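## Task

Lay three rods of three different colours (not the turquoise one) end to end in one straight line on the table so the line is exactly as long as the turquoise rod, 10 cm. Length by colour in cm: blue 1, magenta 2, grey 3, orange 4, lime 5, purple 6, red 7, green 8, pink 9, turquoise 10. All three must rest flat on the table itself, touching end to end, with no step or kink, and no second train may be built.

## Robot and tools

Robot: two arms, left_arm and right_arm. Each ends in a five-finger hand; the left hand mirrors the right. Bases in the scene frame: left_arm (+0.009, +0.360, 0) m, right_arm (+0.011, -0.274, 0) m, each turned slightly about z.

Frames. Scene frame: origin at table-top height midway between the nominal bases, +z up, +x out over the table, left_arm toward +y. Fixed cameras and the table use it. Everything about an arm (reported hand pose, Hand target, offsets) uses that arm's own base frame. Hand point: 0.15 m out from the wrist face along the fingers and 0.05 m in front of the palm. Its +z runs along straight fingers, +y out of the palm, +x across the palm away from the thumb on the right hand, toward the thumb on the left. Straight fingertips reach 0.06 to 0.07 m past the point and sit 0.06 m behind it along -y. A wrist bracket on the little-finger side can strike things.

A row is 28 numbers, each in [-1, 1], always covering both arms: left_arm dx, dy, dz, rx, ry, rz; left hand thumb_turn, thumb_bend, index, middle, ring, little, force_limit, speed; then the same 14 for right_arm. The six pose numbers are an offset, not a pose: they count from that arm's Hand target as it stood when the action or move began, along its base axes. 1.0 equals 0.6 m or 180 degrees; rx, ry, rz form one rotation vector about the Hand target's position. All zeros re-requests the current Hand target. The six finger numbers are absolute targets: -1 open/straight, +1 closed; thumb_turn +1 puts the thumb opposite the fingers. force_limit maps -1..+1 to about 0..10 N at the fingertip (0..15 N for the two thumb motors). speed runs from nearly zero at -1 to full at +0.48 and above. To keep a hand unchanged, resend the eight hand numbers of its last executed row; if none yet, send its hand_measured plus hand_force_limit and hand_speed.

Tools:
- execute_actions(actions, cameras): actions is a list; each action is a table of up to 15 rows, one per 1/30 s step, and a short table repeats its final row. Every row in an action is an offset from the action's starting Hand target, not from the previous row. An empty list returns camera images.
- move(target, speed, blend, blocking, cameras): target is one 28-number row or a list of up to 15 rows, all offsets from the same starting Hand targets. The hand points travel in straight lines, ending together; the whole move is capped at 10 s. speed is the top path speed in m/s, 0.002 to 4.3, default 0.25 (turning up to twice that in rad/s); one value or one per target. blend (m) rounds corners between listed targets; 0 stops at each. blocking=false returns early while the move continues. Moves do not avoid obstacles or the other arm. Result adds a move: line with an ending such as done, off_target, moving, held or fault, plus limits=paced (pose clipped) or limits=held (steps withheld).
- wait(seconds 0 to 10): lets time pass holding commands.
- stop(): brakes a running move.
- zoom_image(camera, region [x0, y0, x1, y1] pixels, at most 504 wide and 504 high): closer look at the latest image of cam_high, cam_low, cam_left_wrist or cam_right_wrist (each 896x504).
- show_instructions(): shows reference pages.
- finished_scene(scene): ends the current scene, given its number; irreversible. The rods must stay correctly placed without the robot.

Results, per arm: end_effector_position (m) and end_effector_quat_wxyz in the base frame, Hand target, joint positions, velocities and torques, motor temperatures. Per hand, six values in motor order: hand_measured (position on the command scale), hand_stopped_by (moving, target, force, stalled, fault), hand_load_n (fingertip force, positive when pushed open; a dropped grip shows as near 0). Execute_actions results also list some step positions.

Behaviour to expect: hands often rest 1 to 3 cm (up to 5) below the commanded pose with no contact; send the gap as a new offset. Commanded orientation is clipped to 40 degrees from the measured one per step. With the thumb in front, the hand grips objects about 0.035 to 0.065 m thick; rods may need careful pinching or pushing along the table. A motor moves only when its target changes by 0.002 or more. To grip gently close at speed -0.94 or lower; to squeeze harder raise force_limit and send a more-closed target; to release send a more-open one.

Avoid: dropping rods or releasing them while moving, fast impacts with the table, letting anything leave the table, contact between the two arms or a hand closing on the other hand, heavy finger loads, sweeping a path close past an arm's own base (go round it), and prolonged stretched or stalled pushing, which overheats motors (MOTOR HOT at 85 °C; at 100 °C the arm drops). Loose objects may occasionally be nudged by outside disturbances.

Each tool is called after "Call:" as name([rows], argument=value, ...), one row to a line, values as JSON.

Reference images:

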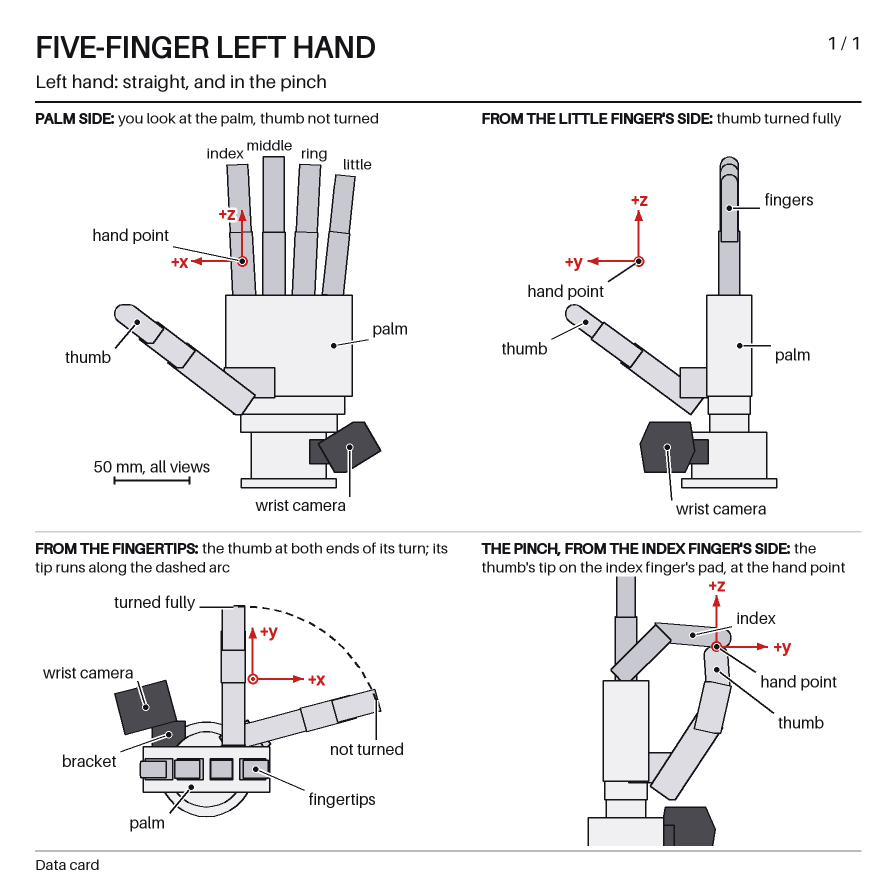

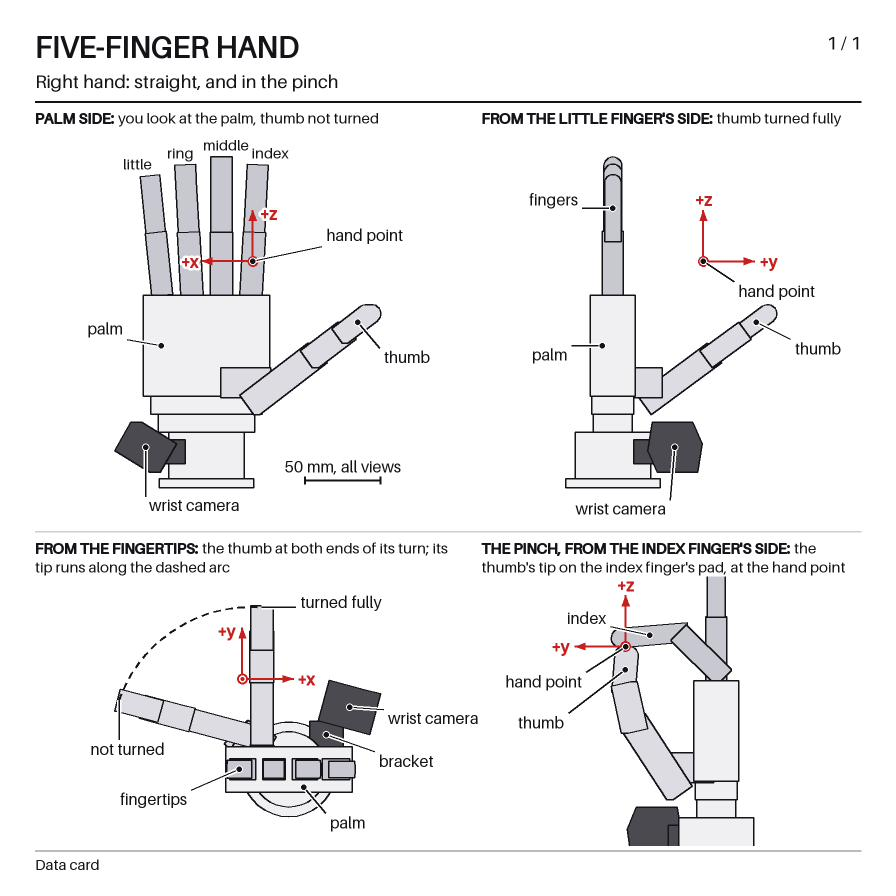

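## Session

Call:
execute_actions(actions=[])

Call:
zoom_image(camera="cam_high", region=[320, 0, 600, 280])

Call:
zoom_image(camera="cam_high", region=[120, 220, 480, 504])

Scene clock: 0.00 s.
left_arm: end_effector_position=(+0.6228, +0.0683, +0.4015) hand_measured=(-1.000, -1.000, -1.000, -1.000, -1.000, -1.000) hand_load_n=(+0.0, +0.0, +0.0, +0.0, +0.0, +0.0) hand_stopped_by=(target, target, target, target, target, target) hand_force_limit=0.00 hand_speed=-0.80 end_effector_quat_wxyz=(+0.385, +0.179, +0.898, +0.117) | right_arm: end_effector_position=(+0.3627, -0.1055, +0.1440) hand_measured=(-1.000, -1.000, -1.000, -1.000, -1.000, -1.000) hand_load_n=(+0.0, +0.0, +0.0, +0.0, +0.0, +0.0) hand_stopped_by=(target, target, target, target, target, target) hand_force_limit=0.00 hand_speed=-0.80 end_effector_quat_wxyz=(-0.004, -0.081, +0.957, +0.280)
Joint positions: left_arm=[-0.026 1.483 1.663 -0.926 -0.092 1.978] | right_arm=[-0.643 1.657 1.226 -1.546 -0.407 0.674]
Joint velocities: within noise
Joint torques (N m): no reading
Motor temperatures (°C): left_arm=[31 34 40 27 27 27] | right_arm=[29 39 35 30 28 28]
Heat: left arm: hottest elbow 40 °C; right arm: hottest shoulder 39 °C.
Hand target: left_arm +0.6260, +0.0682, +0.4163; +0.398, +0.177, +0.892, +0.120 | right_arm +0.3687, -0.1100, +0.1499; +0.004, -0.083, +0.958, +0.273
camera_calibration:
cam_left_wrist: T_world_to_cam=[[-0.375121, -0.810532, -0.449802, 0.462608], [-0.877461, 0.466946, -0.10965, 0.553631], [0.298908, 0.353551, -0.886372, 0.259598], [0, 0, 0, 1]] pos_world=[0.581728, 0.0246615, 0.498888]
cam_right_wrist: T_world_to_cam=[[-0.404085, 0.789462, 0.462024, 0.16898], [0.804446, 0.0662778, 0.590317, -0.369704], [0.435411, 0.610211, -0.661861, 0.112111], [0, 0, 0, 1]] pos_world=[0.316875, -0.177312, 0.214371]

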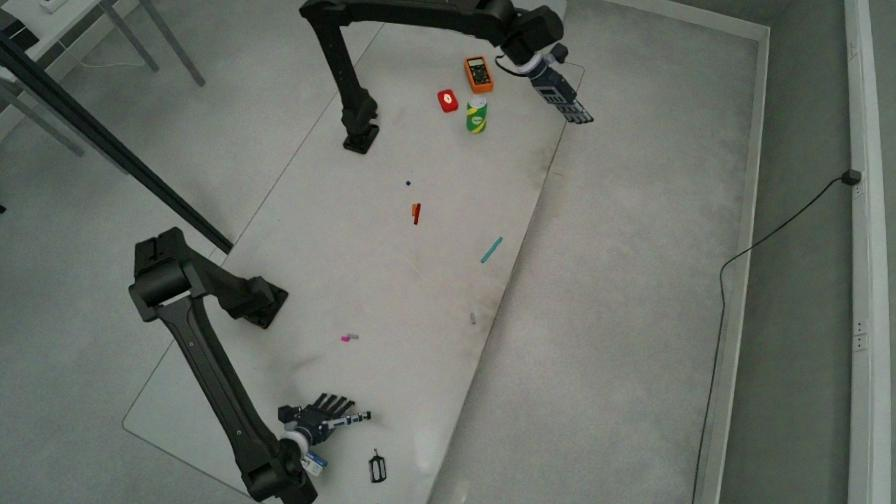

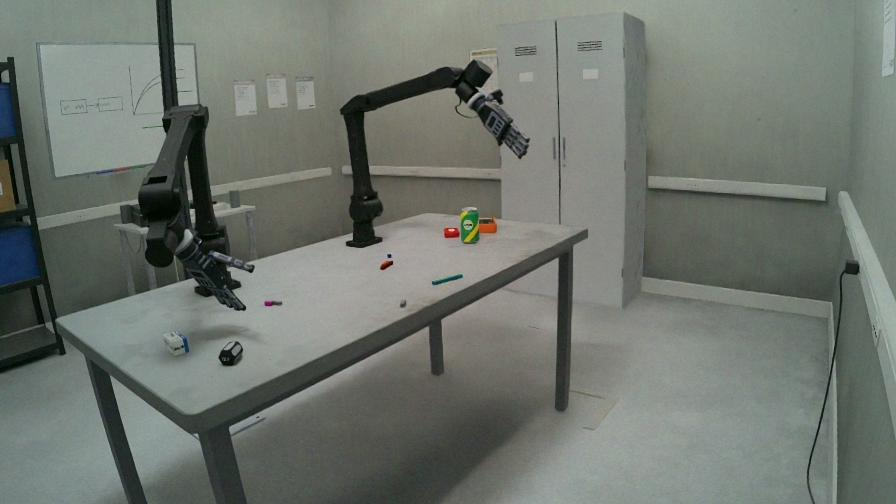

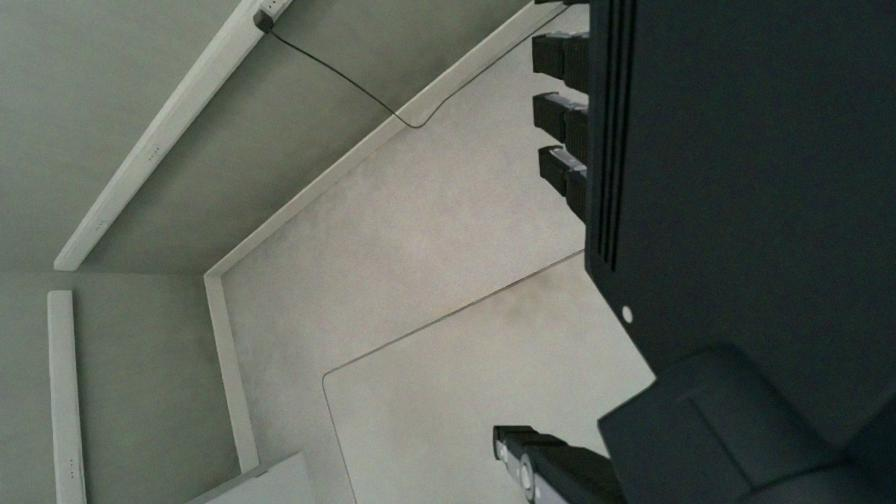

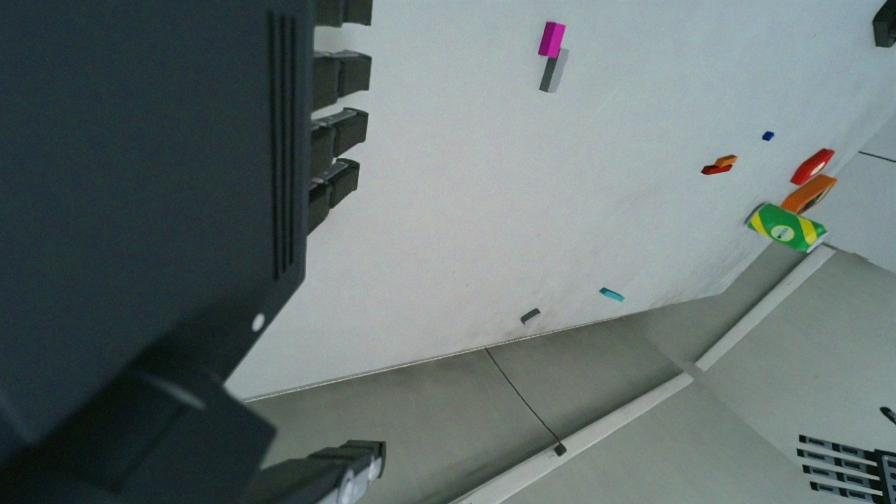

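Scaled by 1.800 from the camera's 896x504 image, which has a finer 1280x720 frame.

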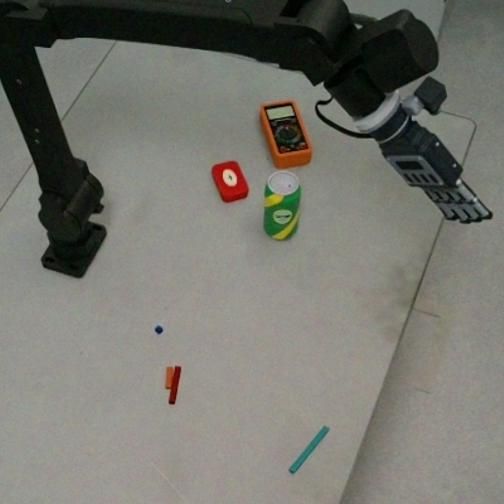

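Scaled by 1.400 from the camera's 896x504 image, which has a finer 1280x720 frame.

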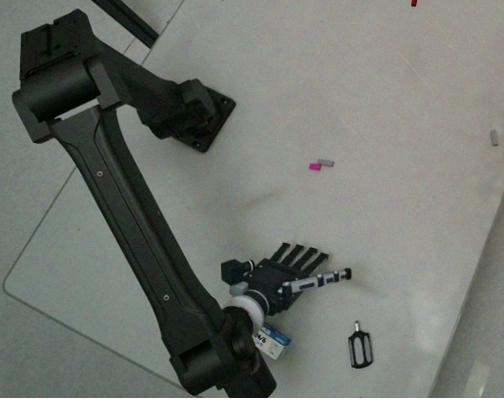

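Call:
move(target=[-0.377, -0.697, -0.227, -0.5915, 0.1709, -0.0184, 0.5, -0.2, -0.15, -1, -1, -1, -0.4, 0.0, -0.467, -0.44, 0.2, 0, 0, -0.333, -1, -1, -1, -1, -1, -1, 0.0, -0.8], cameras=["cam_left_wrist"], speed=0.35)

Scene clock: 48.43 s.
left_arm: end_effector_position=(+0.3978, -0.3482, +0.2782) hand_measured=(+0.500, -0.200, -0.150, -1.000, -1.000, -1.000) hand_load_n=(+0.0, +0.0, +0.0, +0.0, +0.0, +0.0) hand_stopped_by=(target, target, target, target, target, target) hand_force_limit=-0.40 hand_speed=0.00 end_effector_quat_wxyz=(+0.163, -0.165, +0.691, -0.684) | right_arm: end_effector_position=(+0.0900, -0.3628, +0.2565) hand_measured=(-1.000, -1.000, -1.000, -1.000, -1.000, -1.000) hand_load_n=(+0.0, -0.5, +0.5, +0.0, +0.0, +0.0) hand_stopped_by=(target, target, target, target, target, target) hand_force_limit=0.00 hand_speed=-0.80 end_effector_quat_wxyz=(+0.171, +0.422, +0.873, +0.177)
Joint positions: left_arm=[-0.445 1.225 0.769 0.443 0.657 0.008] | right_arm=[-1.707 1.462 1.337 -1.695 -0.436 0.709]
Joint torques (N m): left_arm=[0.5 -5.48 8.28 2.29 -0.1 0.07] | right_arm=[0.67 -10.34 13.04 -0.36 -0.38 0.11]
Motor temperatures (°C): left_arm=[31 36 48 27 27 27] | right_arm=[29 41 40 30 28 28]
Heat: left arm: hottest elbow 48 °C; right arm: hottest shoulder 41 °C.
Hand target: left_arm +0.3996, -0.3501, +0.2801; +0.165, -0.165, +0.687, -0.688 | right_arm +0.0884, -0.3740, +0.2699; +0.140, +0.407, +0.872, +0.235
Off the commanded pose: left_arm 0.003 m, 1 deg | right_arm 0.017 m, 8 deg.
joint sent to its limit (right arm) — joint 4 (wrist pitch), lower limit. The joint targets are off in orientation, not in position.
move: off_target (right_arm)
camera_calibration:
cam_left_wrist: T_world_to_cam=[[-0.186496, -0.0719077, 0.979821, -0.23043], [-0.978165, 0.106701, -0.17835, 0.470974], [-0.091723, -0.991688, -0.0902369, -0.169599], [0, 0, 0, 1]] pos_world=[0.40216, -0.235012, 0.294474]
Images, in order (width x height): cam_left_wrist 896x504.

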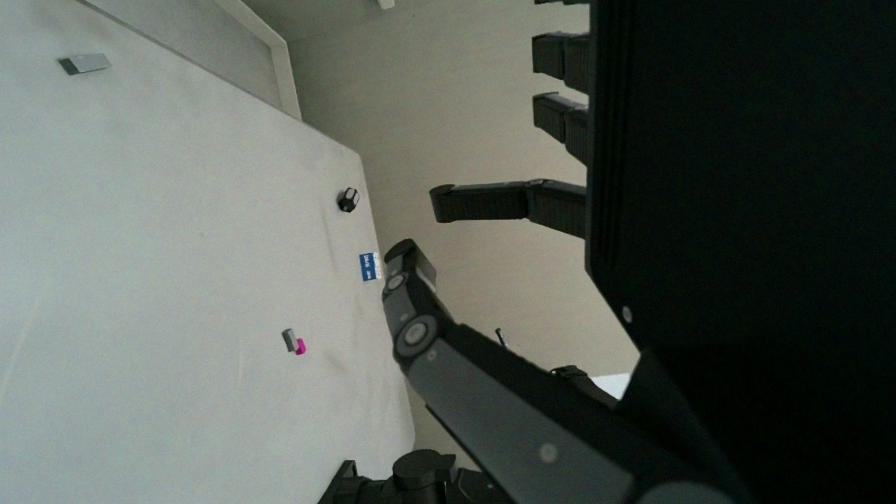

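Call:
zoom_image(camera="cam_left_wrist", region=[250, 300, 350, 390])

Scaled by 5.040 from the camera's 896x504 image, which has a finer 1280x720 frame.

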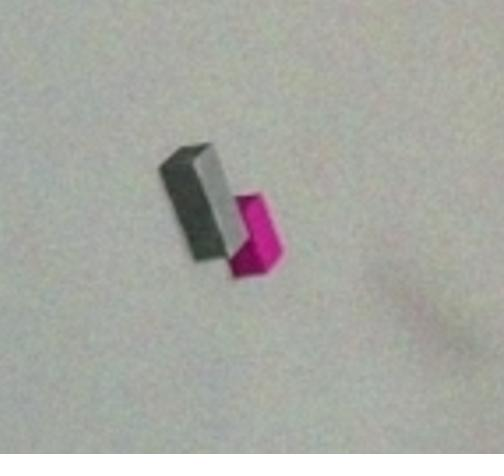

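Call:
move(target=[-0.183, -0.512, -0.342, 0, 0, -0.072, -1, -1, 0.12, -1, -1, -1, -0.4, 0.0, 0, 0, 0, 0, 0, 0, -1, -1, -1, -1, -1, -1, 0.0, -0.8], cameras=["cam_left_wrist"], speed=0.25)

Call:
zoom_image(camera="cam_left_wrist", region=[240, 160, 480, 360])

Scene clock: 84.83 s.
left_arm: end_effector_position=(+0.2811, -0.6452, +0.0556) hand_measured=(-1.000, -1.000, +0.120, -1.000, -1.000, -1.000) hand_load_n=(+0.0, -0.5, +0.0, +0.0, +0.0, +0.0) hand_stopped_by=(target, target, target, target, target, target) hand_force_limit=-0.40 hand_speed=0.00 end_effector_quat_wxyz=(+0.079, -0.089, +0.718, -0.685) | right_arm: end_effector_position=(+0.0900, -0.3628, +0.2565) hand_measured=(-1.000, -1.000, -1.000, -1.000, -1.000, -1.000) hand_load_n=(+0.0, +0.0, +0.0, +0.0, +0.0, +0.0) hand_stopped_by=(target, target, target, target, target, target) hand_force_limit=0.00 hand_speed=-0.80 end_effector_quat_wxyz=(+0.171, +0.422, +0.873, +0.177)
Joint positions: left_arm=[-1.038 1.997 1.01 0.937 0.294 0.007] | right_arm=[-1.707 1.462 1.337 -1.695 -0.436 0.71]
Joint torques (N m): left_arm=[0.85 -13.92 8.32 2.43 -0.1 0.06] | right_arm=[0.67 -10.4 13.04 -0.39 -0.39 0.11]
Motor temperatures (°C): left_arm=[31 36 49 27 27 27] | right_arm=[29 41 50 30 29 28]
Heat: left arm: hottest elbow 49 °C; right arm: hottest elbow 50 °C.
Hand target: left_arm +0.2901, -0.6572, +0.0750; +0.086, -0.087, +0.701, -0.702 | right_arm +0.0884, -0.3740, +0.2699; +0.140, +0.407, +0.872, +0.235
Off the commanded pose: left_arm 0.024 m, 3 deg | right_arm 0.017 m, 8 deg.
joint sent to its limit (right arm) — joint 4 (wrist pitch), lower limit. The joint targets are off in orientation, not in position.
move: off_target (left_arm, right_arm)
camera_calibration:
cam_left_wrist: T_world_to_cam=[[-0.18151, -0.0614483, 0.981467, -0.0500957], [-0.930931, 0.332354, -0.151355, 0.479552], [-0.316894, -0.941151, -0.11753, -0.397528], [0, 0, 0, 1]] pos_world=[0.311363, -0.536593, 0.0750288]
Images, in order (width x height): cam_left_wrist 896x504.

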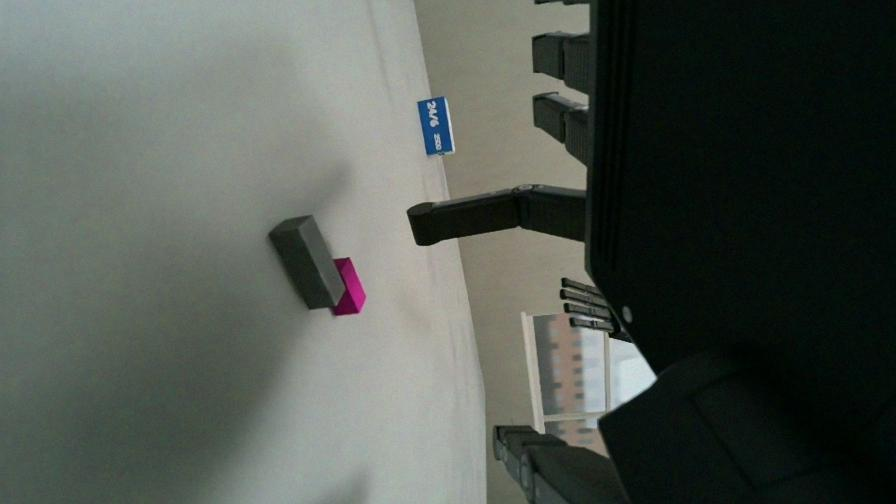

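Scaled by 2.100 from the camera's 896x504 image, which has a finer 1280x720 frame.

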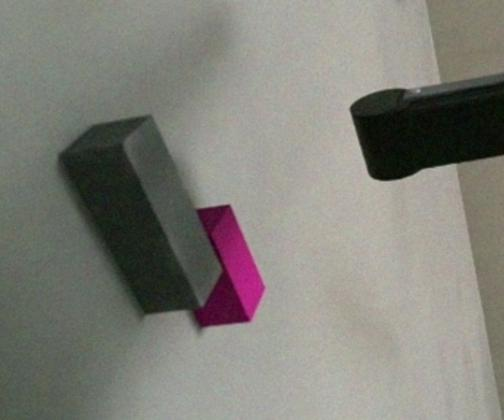

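Call:
move(target=[0.008, 0.042, -0.048, 0, 0, 0, -1, -1, 0.12, -1, -1, -1, -0.4, 0.0, 0, 0, 0, 0, 0, 0, -1, -1, -1, -1, -1, -1, 0.0, -0.8], cameras=["cam_left_wrist"], speed=0.12)

Call:
zoom_image(camera="cam_left_wrist", region=[280, 160, 480, 360])

Scene clock: 94.63 s.
left_arm: end_effector_position=(+0.2919, -0.6324, +0.0457) hand_measured=(-1.000, -1.000, +0.120, -1.000, -1.000, -1.000) hand_load_n=(+0.0, +0.0, +0.0, +0.0, +0.0, +0.0) hand_stopped_by=(target, target, target, target, target, target) hand_force_limit=-0.40 hand_speed=0.00 end_effector_quat_wxyz=(+0.086, -0.085, +0.706, -0.698) | right_arm: end_effector_position=(+0.0900, -0.3628, +0.2565) hand_measured=(-1.000, -1.000, -1.000, -1.000, -1.000, -1.000) hand_load_n=(+0.0, +0.0, +0.0, +0.0, +0.0, +0.0) hand_stopped_by=(target, target, target, target, target, target) hand_force_limit=0.00 hand_speed=-0.80 end_effector_quat_wxyz=(+0.171, +0.422, +0.873, +0.177)
Joint positions: left_arm=[-1.008 2.031 0.986 1.033 0.32 0.007] | right_arm=[-1.707 1.462 1.337 -1.695 -0.436 0.71]
Joint torques (N m): left_arm=[0.73 -12.75 5.45 2.41 0.13 0.06] | right_arm=[0.62 -10.4 13.04 -0.4 -0.39 0.11]
Heat: left arm: hottest elbow 50 °C; right arm: hottest elbow 52 °C.
Hand target: left_arm +0.2947, -0.6321, +0.0462; +0.086, -0.086, +0.701, -0.702 | right_arm +0.0884, -0.3740, +0.2699; +0.140, +0.407, +0.872, +0.235
Off the commanded pose: left_arm 0.003 m, 1 deg | right_arm 0.017 m, 8 deg.
joint sent to its limit (right arm) — joint 4 (wrist pitch), lower limit. The joint targets are off in orientation, not in position.
move: off_target (right_arm)
camera_calibration:
cam_left_wrist: T_world_to_cam=[[-0.199966, -0.0300361, 0.979342, -0.0124272], [-0.928916, 0.323742, -0.179741, 0.479183], [-0.311655, -0.945669, -0.0926385, -0.388816], [0, 0, 0, 1]] pos_world=[0.321459, -0.523196, 0.0622801]
Images, in order (width x height): cam_left_wrist 896x504.

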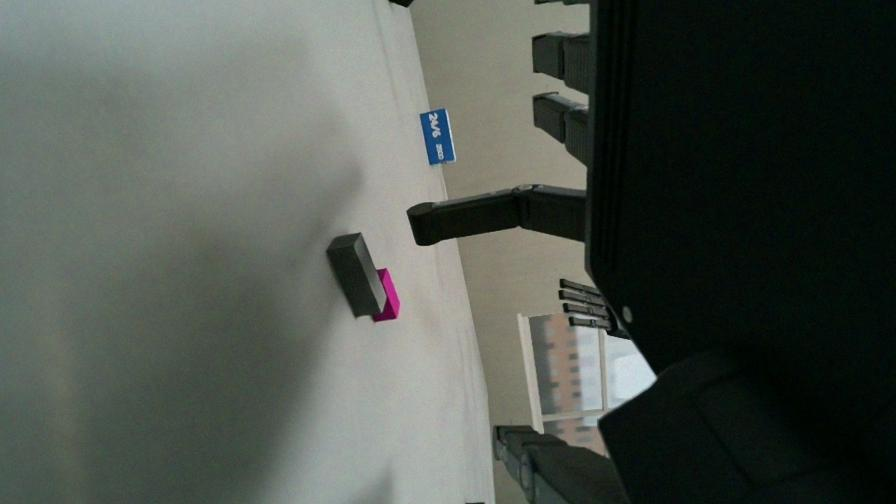

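Scaled by 2.520 from the camera's 896x504 image, which has a finer 1280x720 frame.

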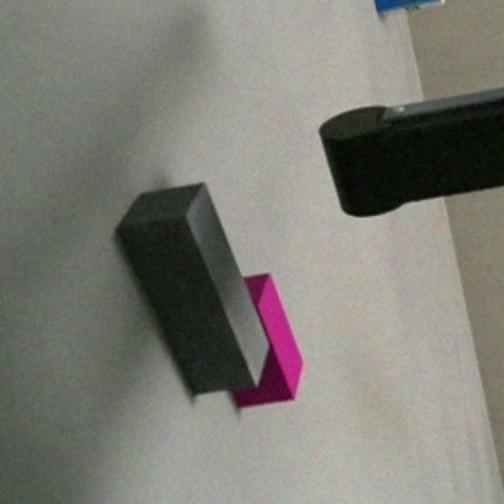

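Call:
move([
  [-0.001, 0.008, -0.029, 0, 0, 0, -1, -1, 0.12, -1, -1, -1, -0.4, 0.0, 0, 0, 0, 0, 0, 0, -1, -1, -1, -1, -1, -1, 0.0, -0.8],
  [-0.048, -0.004, -0.029, 0, 0, 0, -1, -1, 0.12, -1, -1, -1, -0.4, 0.0, 0, 0, 0, 0, 0, 0, -1, -1, -1, -1, -1, -1, 0.0, -0.8],
], cameras=["cam_left_wrist"], speed=[0.08, 0.05])

Call:
zoom_image(camera="cam_left_wrist", region=[300, 160, 500, 360])

Scene clock: 103.17 s.
left_arm: end_effector_position=(+0.2679, -0.6329, +0.0239) hand_measured=(-1.000, -1.000, +0.120, -1.000, -1.000, -1.000) hand_load_n=(-0.5, +0.5, +0.0, +0.0, +0.0, +0.0) hand_stopped_by=(target, target, target, target, target, target) hand_force_limit=-0.40 hand_speed=0.00 end_effector_quat_wxyz=(+0.086, -0.086, +0.708, -0.696) | right_arm: end_effector_position=(+0.0900, -0.3628, +0.2565) hand_measured=(-1.000, -1.000, -1.000, -1.000, -1.000, -1.000) hand_load_n=(+0.0, +0.0, +0.0, +0.0, +0.0, +0.0) hand_stopped_by=(target, target, target, target, target, target) hand_force_limit=0.00 hand_speed=-0.80 end_effector_quat_wxyz=(+0.171, +0.422, +0.873, +0.177)
Joint positions: left_arm=[-1.05 2.066 0.954 1.095 0.276 0.007] | right_arm=[-1.707 1.462 1.337 -1.695 -0.436 0.71]
Joint torques (N m): left_arm=[0.85 -13.57 4.72 2.48 -0.11 0.05] | right_arm=[0.56 -10.29 13.05 -0.36 -0.38 0.11]
Heat: left arm: hottest elbow 49 °C; right arm: hottest elbow 53 °C.
Hand target: left_arm +0.2660, -0.6345, +0.0288; +0.086, -0.086, +0.701, -0.702 | right_arm +0.0884, -0.3740, +0.2699; +0.140, +0.407, +0.872, +0.235
Off the commanded pose: left_arm 0.006 m, 1 deg | right_arm 0.017 m, 8 deg.
joint sent to its limit (right arm) — joint 4 (wrist pitch), lower limit. The joint targets are off in orientation, not in position.
move: off_target (right_arm)
camera_calibration:
cam_left_wrist: T_world_to_cam=[[-0.197878, -0.0349953, 0.979602, 0.000537665], [-0.930032, 0.322399, -0.176348, 0.452487], [-0.309651, -0.945957, -0.0963423, -0.399416], [0, 0, 0, 1]] pos_world=[0.297254, -0.523692, 0.0407876]
Images, in order (width x height): cam_left_wrist 896x504.

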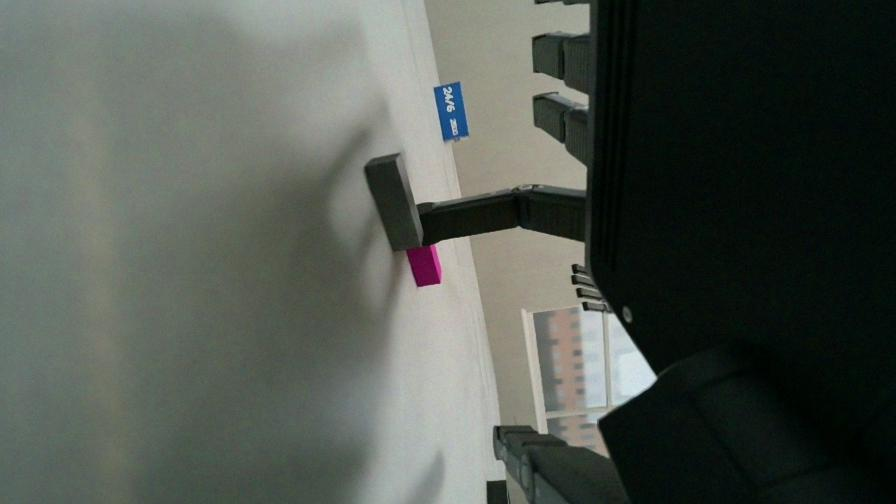

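Scaled by 2.520 from the camera's 896x504 image, which has a finer 1280x720 frame.

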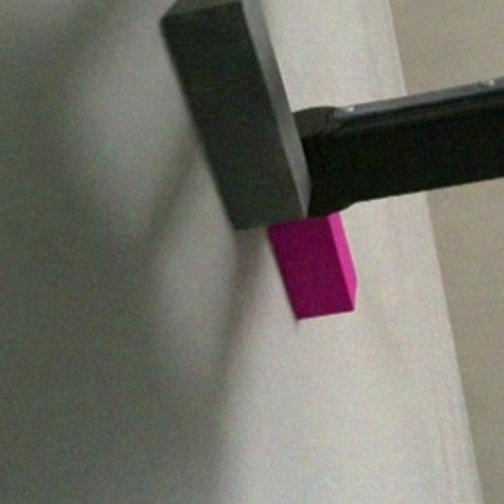

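Call:
move([
  [-0.022, -0.003, 0, 0, 0, 0, -1, -1, 0.12, -1, -1, -1, -0.4, 0.0, 0, 0, 0, 0, 0, 0, -1, -1, -1, -1, -1, -1, 0.0, -0.8],
  [-0.02, 0.02, 0.1, 0, 0, 0, -1, -1, 0.12, -1, -1, -1, -0.4, 0.0, 0, 0, 0, 0, 0, 0, -1, -1, -1, -1, -1, -1, 0.0, -0.8],
  [-0.035, 0.02, 0.1, 0, 0, 0, 0.5, -0.2, -0.15, -1, -1, -1, -0.4, 0.0, 0, 0, 0, 0, 0, 0, -1, -1, -1, -1, -1, -1, 0.0, -0.8],
], cameras=["cam_left_wrist"], speed=[0.05, 0.1, 0.1])

Call:
zoom_image(camera="cam_left_wrist", region=[280, 160, 480, 360])

Scene clock: 109.53 s.
left_arm: end_effector_position=(+0.2493, -0.6201, +0.0817) hand_measured=(+0.500, -0.200, -0.150, -1.000, -1.000, -1.000) hand_load_n=(+0.0, +0.0, +0.0, +0.5, +0.0, +0.0) hand_stopped_by=(target, target, target, target, target, target) hand_force_limit=-0.40 hand_speed=0.00 end_effector_quat_wxyz=(+0.089, -0.086, +0.704, -0.699) | right_arm: end_effector_position=(+0.0900, -0.3628, +0.2565) hand_measured=(-1.000, -1.000, -1.000, -1.000, -1.000, -1.000) hand_load_n=(+0.0, +0.0, +0.0, +0.0, +0.0, +0.0) hand_stopped_by=(target, target, target, target, target, target) hand_force_limit=0.00 hand_speed=-0.80 end_effector_quat_wxyz=(+0.171, +0.422, +0.873, +0.177)
Joint positions: left_arm=[-1.071 1.895 0.883 1.004 0.251 0.007] | right_arm=[-1.707 1.462 1.337 -1.695 -0.436 0.71]
Joint torques (N m): left_arm=[0.03 -13.45 5.52 1.55 -0.11 0.06] | right_arm=[0.67 -10.29 13.03 -0.4 -0.38 0.11]
Heat: left arm: hottest elbow 48 °C; right arm: hottest elbow 54 °C.
Hand target: left_arm +0.2451, -0.6225, +0.0887; +0.086, -0.086, +0.701, -0.702 | right_arm +0.0884, -0.3740, +0.2699; +0.140, +0.407, +0.872, +0.235
Off the commanded pose: left_arm 0.009 m, 1 deg | right_arm 0.017 m, 8 deg.
joint sent to its limit (right arm) — joint 4 (wrist pitch), lower limit. The joint targets are off in orientation, not in position.
move: off_target (right_arm)
camera_calibration:
cam_left_wrist: T_world_to_cam=[[-0.202808, -0.0274986, 0.978832, -0.0534565], [-0.930311, 0.317372, -0.183839, 0.438742], [-0.305599, -0.947902, -0.0899477, -0.39031], [0, 0, 0, 1]] pos_world=[0.278047, -0.51069, 0.0978752]
Images, in order (width x height): cam_left_wrist 896x504.

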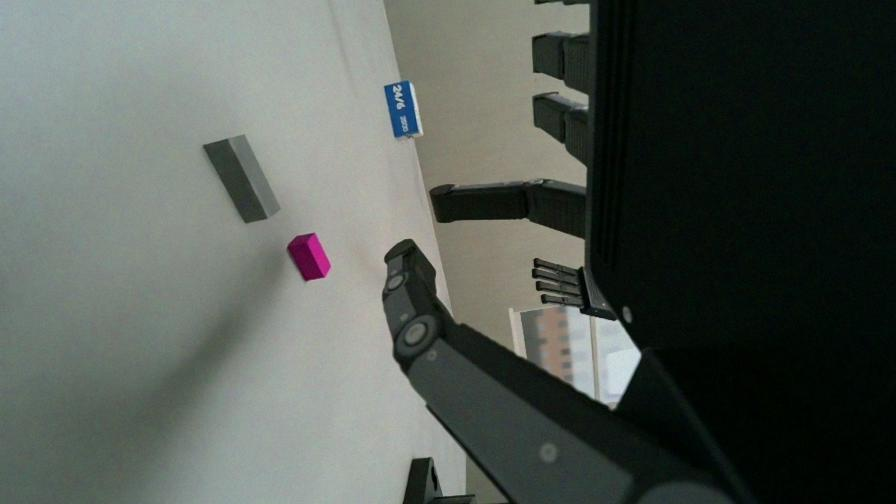

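Scaled by 2.520 from the camera's 896x504 image, which has a finer 1280x720 frame.

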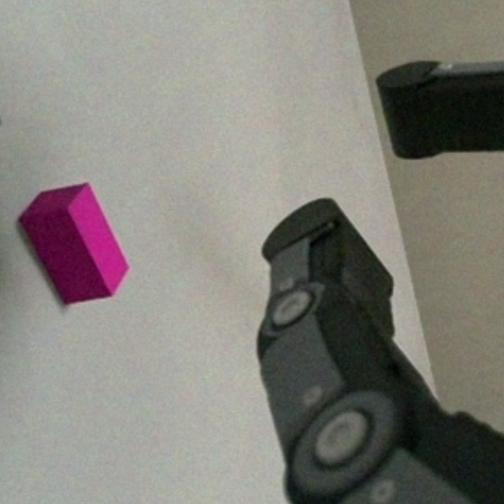

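Call:
move(target=[-0.021, -0.024, -0.078, 0.032, 0.008, 0, 0.5, -0.2, -0.15, -1, -1, -1, -0.4, 0.0, 0, 0, 0, 0, 0, 0, -1, -1, -1, -1, -1, -1, 0.0, -0.8], cameras=["cam_left_wrist"], speed=0.1)

Call:
zoom_image(camera="cam_left_wrist", region=[300, 160, 500, 360])

Scene clock: 121.97 s.
left_arm: end_effector_position=(+0.2296, -0.6252, +0.0352) hand_measured=(+0.500, -0.200, -0.150, -1.000, -1.000, -1.000) hand_load_n=(+0.0, +0.0, +0.0, +0.0, +0.0, +0.0) hand_stopped_by=(target, target, target, target, target, target) hand_force_limit=-0.40 hand_speed=0.00 end_effector_quat_wxyz=(+0.077, -0.097, +0.741, -0.660) | right_arm: end_effector_position=(+0.0900, -0.3628, +0.2565) hand_measured=(-1.000, -1.000, -1.000, -1.000, -1.000, -1.000) hand_load_n=(+0.0, +0.0, +0.0, +0.0, +0.0, +0.0) hand_stopped_by=(target, target, target, target, target, target) hand_force_limit=0.00 hand_speed=-0.80 end_effector_quat_wxyz=(+0.171, +0.422, +0.873, +0.177)
Joint positions: left_arm=[-1.113 1.946 0.895 0.931 0.21 0.012] | right_arm=[-1.707 1.462 1.337 -1.695 -0.436 0.71]
Joint torques (N m): left_arm=[0.38 -12.16 7.83 1.44 -0.09 0.26] | right_arm=[0.56 -10.52 13.03 -0.38 -0.38 0.11]
Motor temperatures (°C): left_arm=[31 39 47 27 27 27] | right_arm=[29 41 56 30 29 28]
Heat: left arm: hottest elbow 47 °C; right arm: hottest elbow 56 °C.
Hand target: left_arm +0.2325, -0.6369, +0.0421; +0.082, -0.091, +0.737, -0.665 | right_arm +0.0884, -0.3740, +0.2699; +0.140, +0.407, +0.872, +0.235
Off the commanded pose: left_arm 0.014 m, 1 deg | right_arm 0.017 m, 8 deg.
joint sent to its limit (right arm) — joint 4 (wrist pitch), lower limit. The joint targets are off in orientation, not in position.
move: off_target (left_arm, right_arm)
camera_calibration:
cam_left_wrist: T_world_to_cam=[[-0.159251, -0.127893, 0.978919, -0.0847731], [-0.936473, 0.333445, -0.108783, 0.422297], [-0.312503, -0.934055, -0.17287, -0.392078], [0, 0, 0, 1]] pos_world=[0.259443, -0.517877, 0.0611461]
Images, in order (width x height): cam_left_wrist 896x504.

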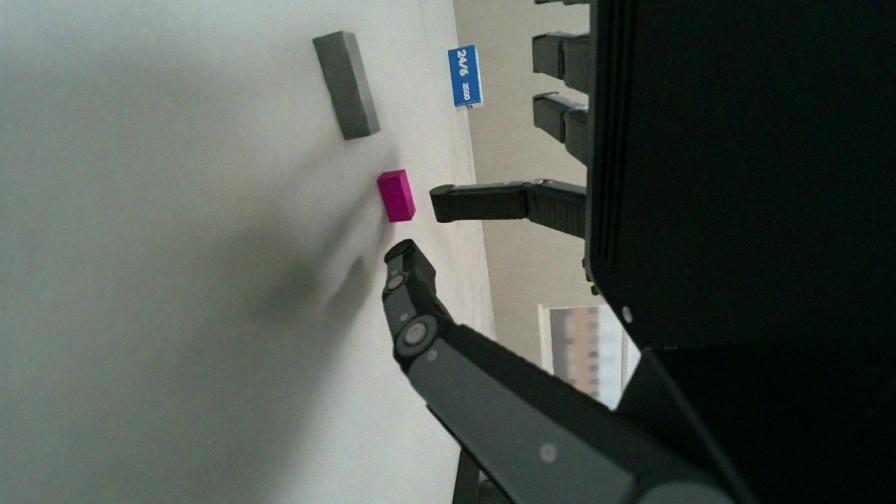

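Scaled by 2.520 from the camera's 896x504 image, which has a finer 1280x720 frame.

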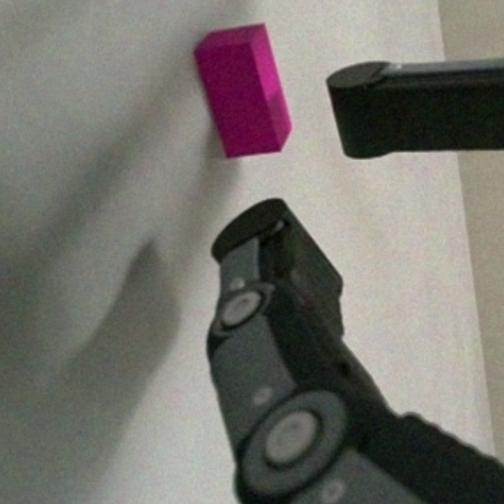

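Call:
move(target=[0.014, -0.021, -0.003, 0, 0, 0, 0.5, -0.2, -0.15, -1, -1, -1, -0.4, 0.0, 0, 0, 0, 0, 0, 0, -1, -1, -1, -1, -1, -1, 0.0, -0.8], cameras=["cam_left_wrist"], speed=0.08)

Call:
zoom_image(camera="cam_left_wrist", region=[300, 160, 500, 360])

Scene clock: 129.47 s.
left_arm: end_effector_position=(+0.2366, -0.6394, +0.0376) hand_measured=(+0.500, -0.200, -0.150, -1.000, -1.000, -1.000) hand_load_n=(+0.0, +0.0, +0.0, +0.0, +0.0, -0.5) hand_stopped_by=(target, target, target, target, target, target) hand_force_limit=-0.40 hand_speed=0.00 end_effector_quat_wxyz=(+0.078, -0.096, +0.739, -0.662) | right_arm: end_effector_position=(+0.0900, -0.3628, +0.2565) hand_measured=(-1.000, -1.000, -1.000, -1.000, -1.000, -1.000) hand_load_n=(+0.0, +0.0, +0.0, +0.0, +0.0, +0.0) hand_stopped_by=(target, target, target, target, target, target) hand_force_limit=0.00 hand_speed=-0.80 end_effector_quat_wxyz=(+0.171, +0.422, +0.873, +0.177)
Joint positions: left_arm=[-1.113 1.967 0.942 0.913 0.21 0.013] | right_arm=[-1.707 1.462 1.337 -1.695 -0.436 0.71]
Joint torques (N m): left_arm=[0.5 -12.22 7.9 1.37 0.07 0.26] | right_arm=[0.56 -10.4 13.05 -0.38 -0.38 0.11]
Motor temperatures (°C): left_arm=[31 39 48 27 27 27] | right_arm=[29 41 57 30 29 28]
Heat: left arm: hottest elbow 48 °C; right arm: hottest elbow 57 °C.
Hand target: left_arm +0.2409, -0.6495, +0.0401; +0.082, -0.091, +0.737, -0.665 | right_arm +0.0884, -0.3740, +0.2699; +0.140, +0.407, +0.872, +0.235
Off the commanded pose: left_arm 0.011 m, 1 deg | right_arm 0.017 m, 8 deg.
joint sent to its limit (right arm) — joint 4 (wrist pitch), lower limit. The joint targets are off in orientation, not in position.
move: off_target (left_arm, right_arm)
camera_calibration:
cam_left_wrist: T_world_to_cam=[[-0.163112, -0.12168, 0.979075, -0.0829888], [-0.936027, 0.332753, -0.114585, 0.433638], [-0.311847, -0.935131, -0.168172, -0.403778], [0, 0, 0, 1]] pos_world=[0.266444, -0.531977, 0.0630368]
Images, in order (width x height): cam_left_wrist 896x504.

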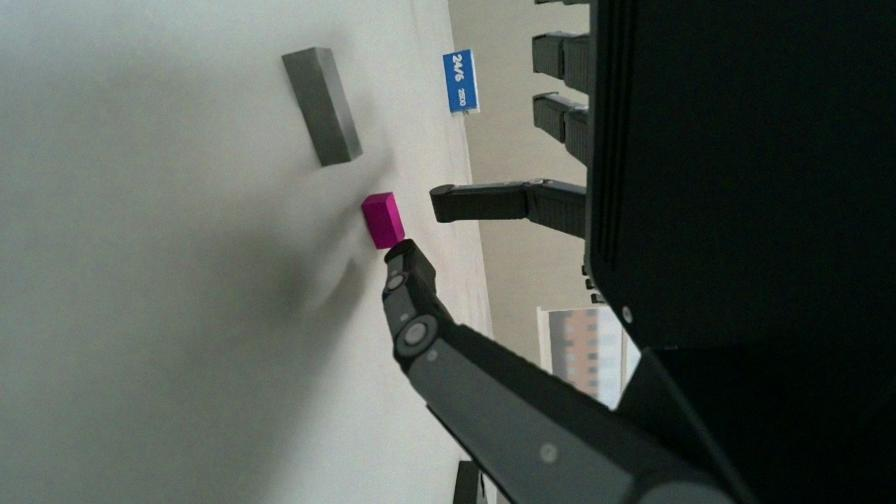

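Scaled by 2.520 from the camera's 896x504 image, which has a finer 1280x720 frame.

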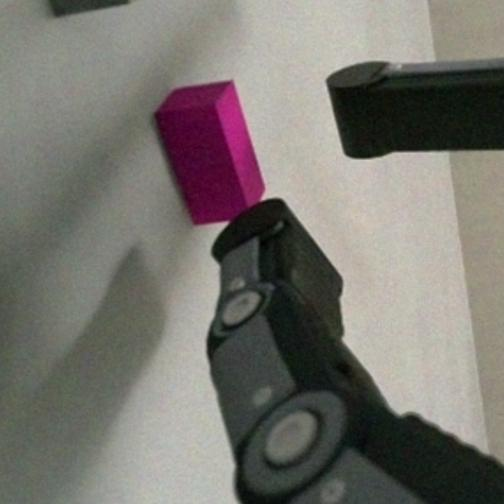

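Call:
move(target=[0.0, 0.0, -0.018, 0, 0, 0, 0.5, -0.2, -0.15, -1, -1, -1, -0.4, 0.0, 0, 0, 0, 0, 0, 0, -1, -1, -1, -1, -1, -1, 0.0, -0.8], cameras=["cam_left_wrist"], speed=0.06)

Call:
zoom_image(camera="cam_left_wrist", region=[300, 160, 500, 360])

Scene clock: 133.40 s.
left_arm: end_effector_position=(+0.2362, -0.6385, +0.0251) hand_measured=(+0.500, -0.200, -0.150, -1.000, -1.000, -1.000) hand_load_n=(+0.0, -0.5, +0.0, +0.0, +0.0, +0.0) hand_stopped_by=(target, target, target, target, target, target) hand_force_limit=-0.40 hand_speed=0.00 end_effector_quat_wxyz=(+0.076, -0.098, +0.744, -0.656) | right_arm: end_effector_position=(+0.0900, -0.3628, +0.2565) hand_measured=(-1.000, -1.000, -1.000, -1.000, -1.000, -1.000) hand_load_n=(+0.0, -0.5, +0.0, +0.5, +0.0, +0.0) hand_stopped_by=(target, target, target, target, target, target) hand_force_limit=0.00 hand_speed=-0.80 end_effector_quat_wxyz=(+0.171, +0.422, +0.873, +0.177)
Joint positions: left_arm=[-1.113 1.989 0.944 0.915 0.21 0.013] | right_arm=[-1.707 1.462 1.337 -1.695 -0.436 0.71]
Joint torques (N m): left_arm=[0.56 -12.16 7.77 2.3 0.07 0.26] | right_arm=[0.62 -10.34 13.01 -0.38 -0.38 0.11]
Motor temperatures (°C): left_arm=[31 39 48 27 27 27] | right_arm=[29 41 57 30 29 28]
Heat: left arm: hottest elbow 48 °C; right arm: hottest elbow 57 °C.
Hand target: left_arm +0.2409, -0.6494, +0.0294; +0.082, -0.091, +0.737, -0.665 | right_arm +0.0884, -0.3740, +0.2699; +0.140, +0.407, +0.872, +0.235
Off the commanded pose: left_arm 0.013 m, 2 deg | right_arm 0.017 m, 8 deg.
joint sent to its limit (right arm) — joint 4 (wrist pitch), lower limit. The joint targets are off in orientation, not in position.
move: off_target (left_arm, right_arm)
camera_calibration:
cam_left_wrist: T_world_to_cam=[[-0.155937, -0.136457, 0.978296, -0.0818418], [-0.936801, 0.334459, -0.102671, 0.432382], [-0.31319, -0.932479, -0.179987, -0.402792], [0, 0, 0, 1]] pos_world=[0.266143, -0.531377, 0.0519612]
Images, in order (width x height): cam_left_wrist 896x504.

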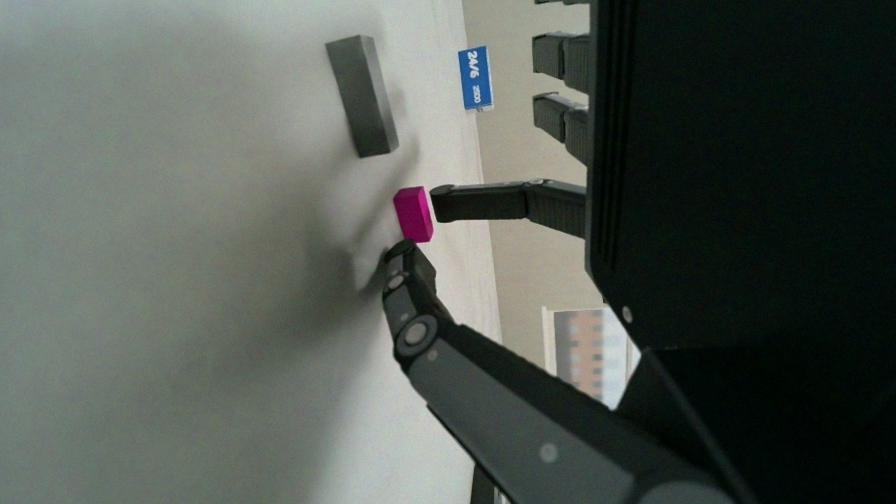

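Scaled by 2.520 from the camera's 896x504 image, which has a finer 1280x720 frame.

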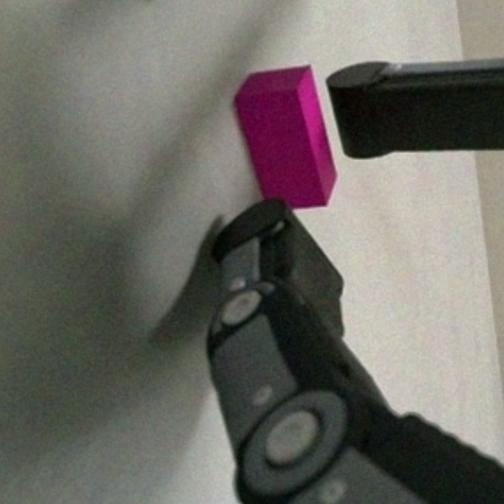

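Call:
move(target=[0.0, 0.0, 0.0, 0, 0, 0, 0.5, -0.2, 0.45, -1, -1, -1, -0.3, -0.92, 0, 0, 0, 0, 0, 0, -1, -1, -1, -1, -1, -1, 0.0, -0.8], cameras=["cam_left_wrist"], speed=0.06)

Call:
zoom_image(camera="cam_left_wrist", region=[300, 160, 500, 360])

Scene clock: 140.70 s.
left_arm: end_effector_position=(+0.2364, -0.6389, +0.0256) hand_measured=(+0.500, -0.200, +0.124, -1.000, -1.000, -1.000) hand_load_n=(+0.5, +2.0, +4.0, +0.0, +0.0, +0.0) hand_stopped_by=(target, target, force, target, target, target) hand_force_limit=-0.30 hand_speed=-0.92 end_effector_quat_wxyz=(+0.077, -0.097, +0.744, -0.657) | right_arm: end_effector_position=(+0.0900, -0.3628, +0.2565) hand_measured=(-1.000, -1.000, -1.000, -1.000, -1.000, -1.000) hand_load_n=(+0.0, +0.0, +0.0, +0.0, +0.0, +0.0) hand_stopped_by=(target, target, target, target, target, target) hand_force_limit=0.00 hand_speed=-0.80 end_effector_quat_wxyz=(+0.171, +0.422, +0.873, +0.177)
Joint positions: left_arm=[-1.113 1.989 0.945 0.915 0.21 0.013] | right_arm=[-1.707 1.462 1.337 -1.695 -0.436 0.71]
Joint torques (N m): left_arm=[0.67 -11.58 7.47 2.25 0.07 0.24] | right_arm=[0.62 -10.4 13.01 -0.36 -0.38 0.11]
Motor temperatures (°C): left_arm=[31 40 47 27 27 27] | right_arm=[29 41 58 30 29 28]
Heat: left arm: hottest elbow 47 °C; right arm: hottest elbow 58 °C.
Hand target: left_arm +0.2409, -0.6495, +0.0295; +0.082, -0.091, +0.737, -0.665 | right_arm +0.0884, -0.3740, +0.2699; +0.140, +0.407, +0.872, +0.235
Off the commanded pose: left_arm 0.012 m, 2 deg | right_arm 0.017 m, 8 deg.
joint sent to its limit (right arm) — joint 4 (wrist pitch), lower limit. The joint targets are off in orientation, not in position.
move: off_target (left_arm, right_arm)
camera_calibration:
cam_left_wrist: T_world_to_cam=[[-0.156423, -0.135453, 0.978358, -0.0816085], [-0.936752, 0.334346, -0.103481, 0.432747], [-0.313093, -0.932666, -0.179185, -0.403291], [0, 0, 0, 1]] pos_world=[0.266343, -0.531877, 0.0523595]
Images, in order (width x height): cam_left_wrist 896x504.

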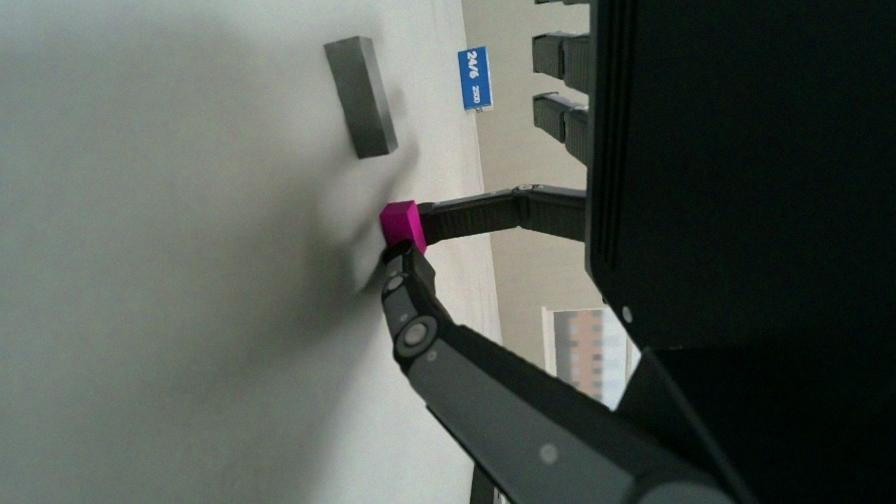

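Scaled by 2.520 from the camera's 896x504 image, which has a finer 1280x720 frame.

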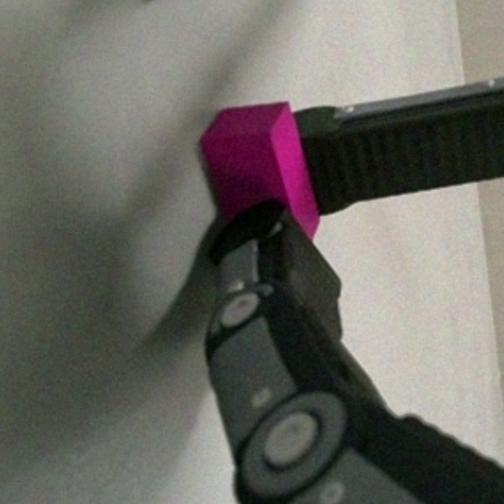

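Call:
move([
  [0,0,0.133,0,0,0,0.5,-0.2,0.45,-1,-1,-1,-0.3,-0.92,0,0,0,0,0,0,-1,-1,-1,-1,-1,-1,0.0,-0.8],
  [0.412,0.559,0.2,0,0,0.333,0.5,-0.2,0.45,-1,-1,-1,-0.3,-0.92,0,0,0,0,0,0,-1,-1,-1,-1,-1,-1,0.0,-0.8],
], speed=[0.12, 0.3], blend=[0.02, 0], cameras=["cam_high", "cam_left_wrist"])

Scene clock: 176.53 s.
left_arm: end_effector_position=(+0.4859, -0.3117, +0.1401) hand_measured=(+0.500, -0.200, +0.124, -1.000, -1.000, -1.000) hand_load_n=(+0.5, +2.0, +4.0, +0.0, +0.0, +0.0) hand_stopped_by=(target, target, force, target, target, target) hand_force_limit=-0.30 hand_speed=-0.92 end_effector_quat_wxyz=(+0.404, -0.445, +0.599, -0.530) | right_arm: end_effector_position=(+0.0900, -0.3628, +0.2565) hand_measured=(-1.000, -1.000, -1.000, -1.000, -1.000, -1.000) hand_load_n=(+0.0, +0.0, +0.0, +0.0, +0.0, +0.0) hand_stopped_by=(target, target, target, target, target, target) hand_force_limit=0.00 hand_speed=-0.80 end_effector_quat_wxyz=(+0.171, +0.422, +0.873, +0.177)
Joint positions: left_arm=[-0.632 1.492 0.662 0.71 -0.349 -0.029] | right_arm=[-1.707 1.462 1.337 -1.695 -0.436 0.71]
Joint torques (N m): left_arm=[0.67 -8.88 7.45 1.48 -0.09 0.14] | right_arm=[0.67 -10.46 13.05 -0.39 -0.38 0.11]
Motor temperatures (°C): left_arm=[31 41 47 27 27 27] | right_arm=[29 41 60 30 29 28]
Heat: left arm: hottest elbow 47 °C; right arm: hottest elbow 60 °C.
Hand target: left_arm +0.4882, -0.3142, +0.1495; +0.403, -0.447, +0.593, -0.535 | right_arm +0.0884, -0.3740, +0.2699; +0.140, +0.407, +0.872, +0.235
Off the commanded pose: left_arm 0.010 m, 1 deg | right_arm 0.017 m, 8 deg.
joint sent to its limit (right arm) — joint 4 (wrist pitch), lower limit. The joint targets are off in orientation, not in position.
move: off_target (right_arm)
camera_calibration:
cam_left_wrist: T_world_to_cam=[[0.0189293, -0.224869, 0.974205, -0.222736], [-0.759771, -0.636612, -0.132182, 0.184243], [0.649915, -0.737671, -0.1829, -0.406049], [0, 0, 0, 1]] pos_world=[0.408096, -0.232326, 0.167078]
Images, in order (width x height): cam_high 896x504, cam_left_wrist 896x504.

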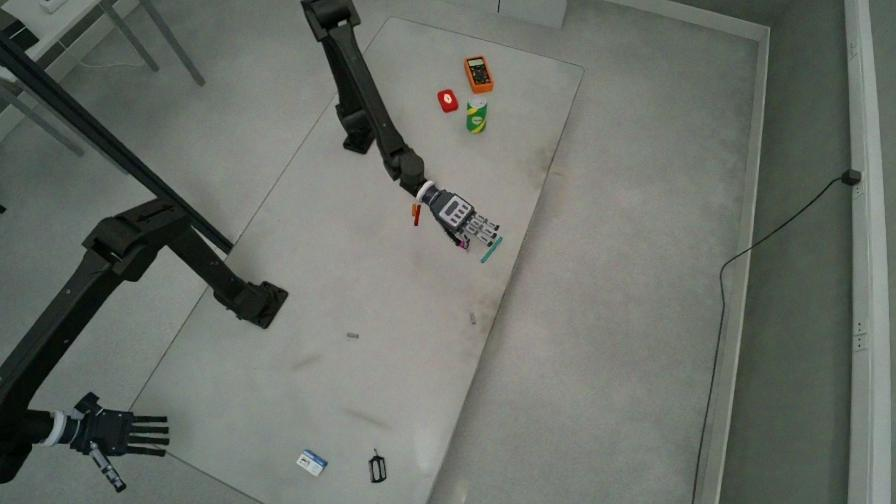

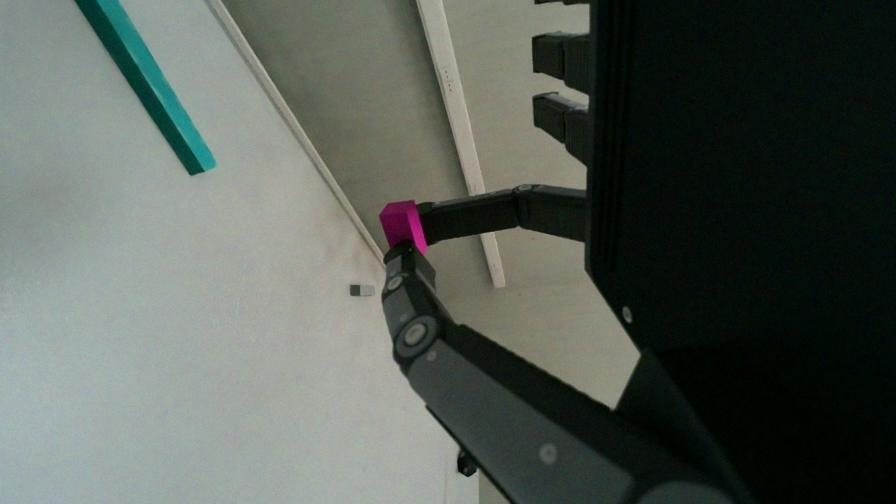

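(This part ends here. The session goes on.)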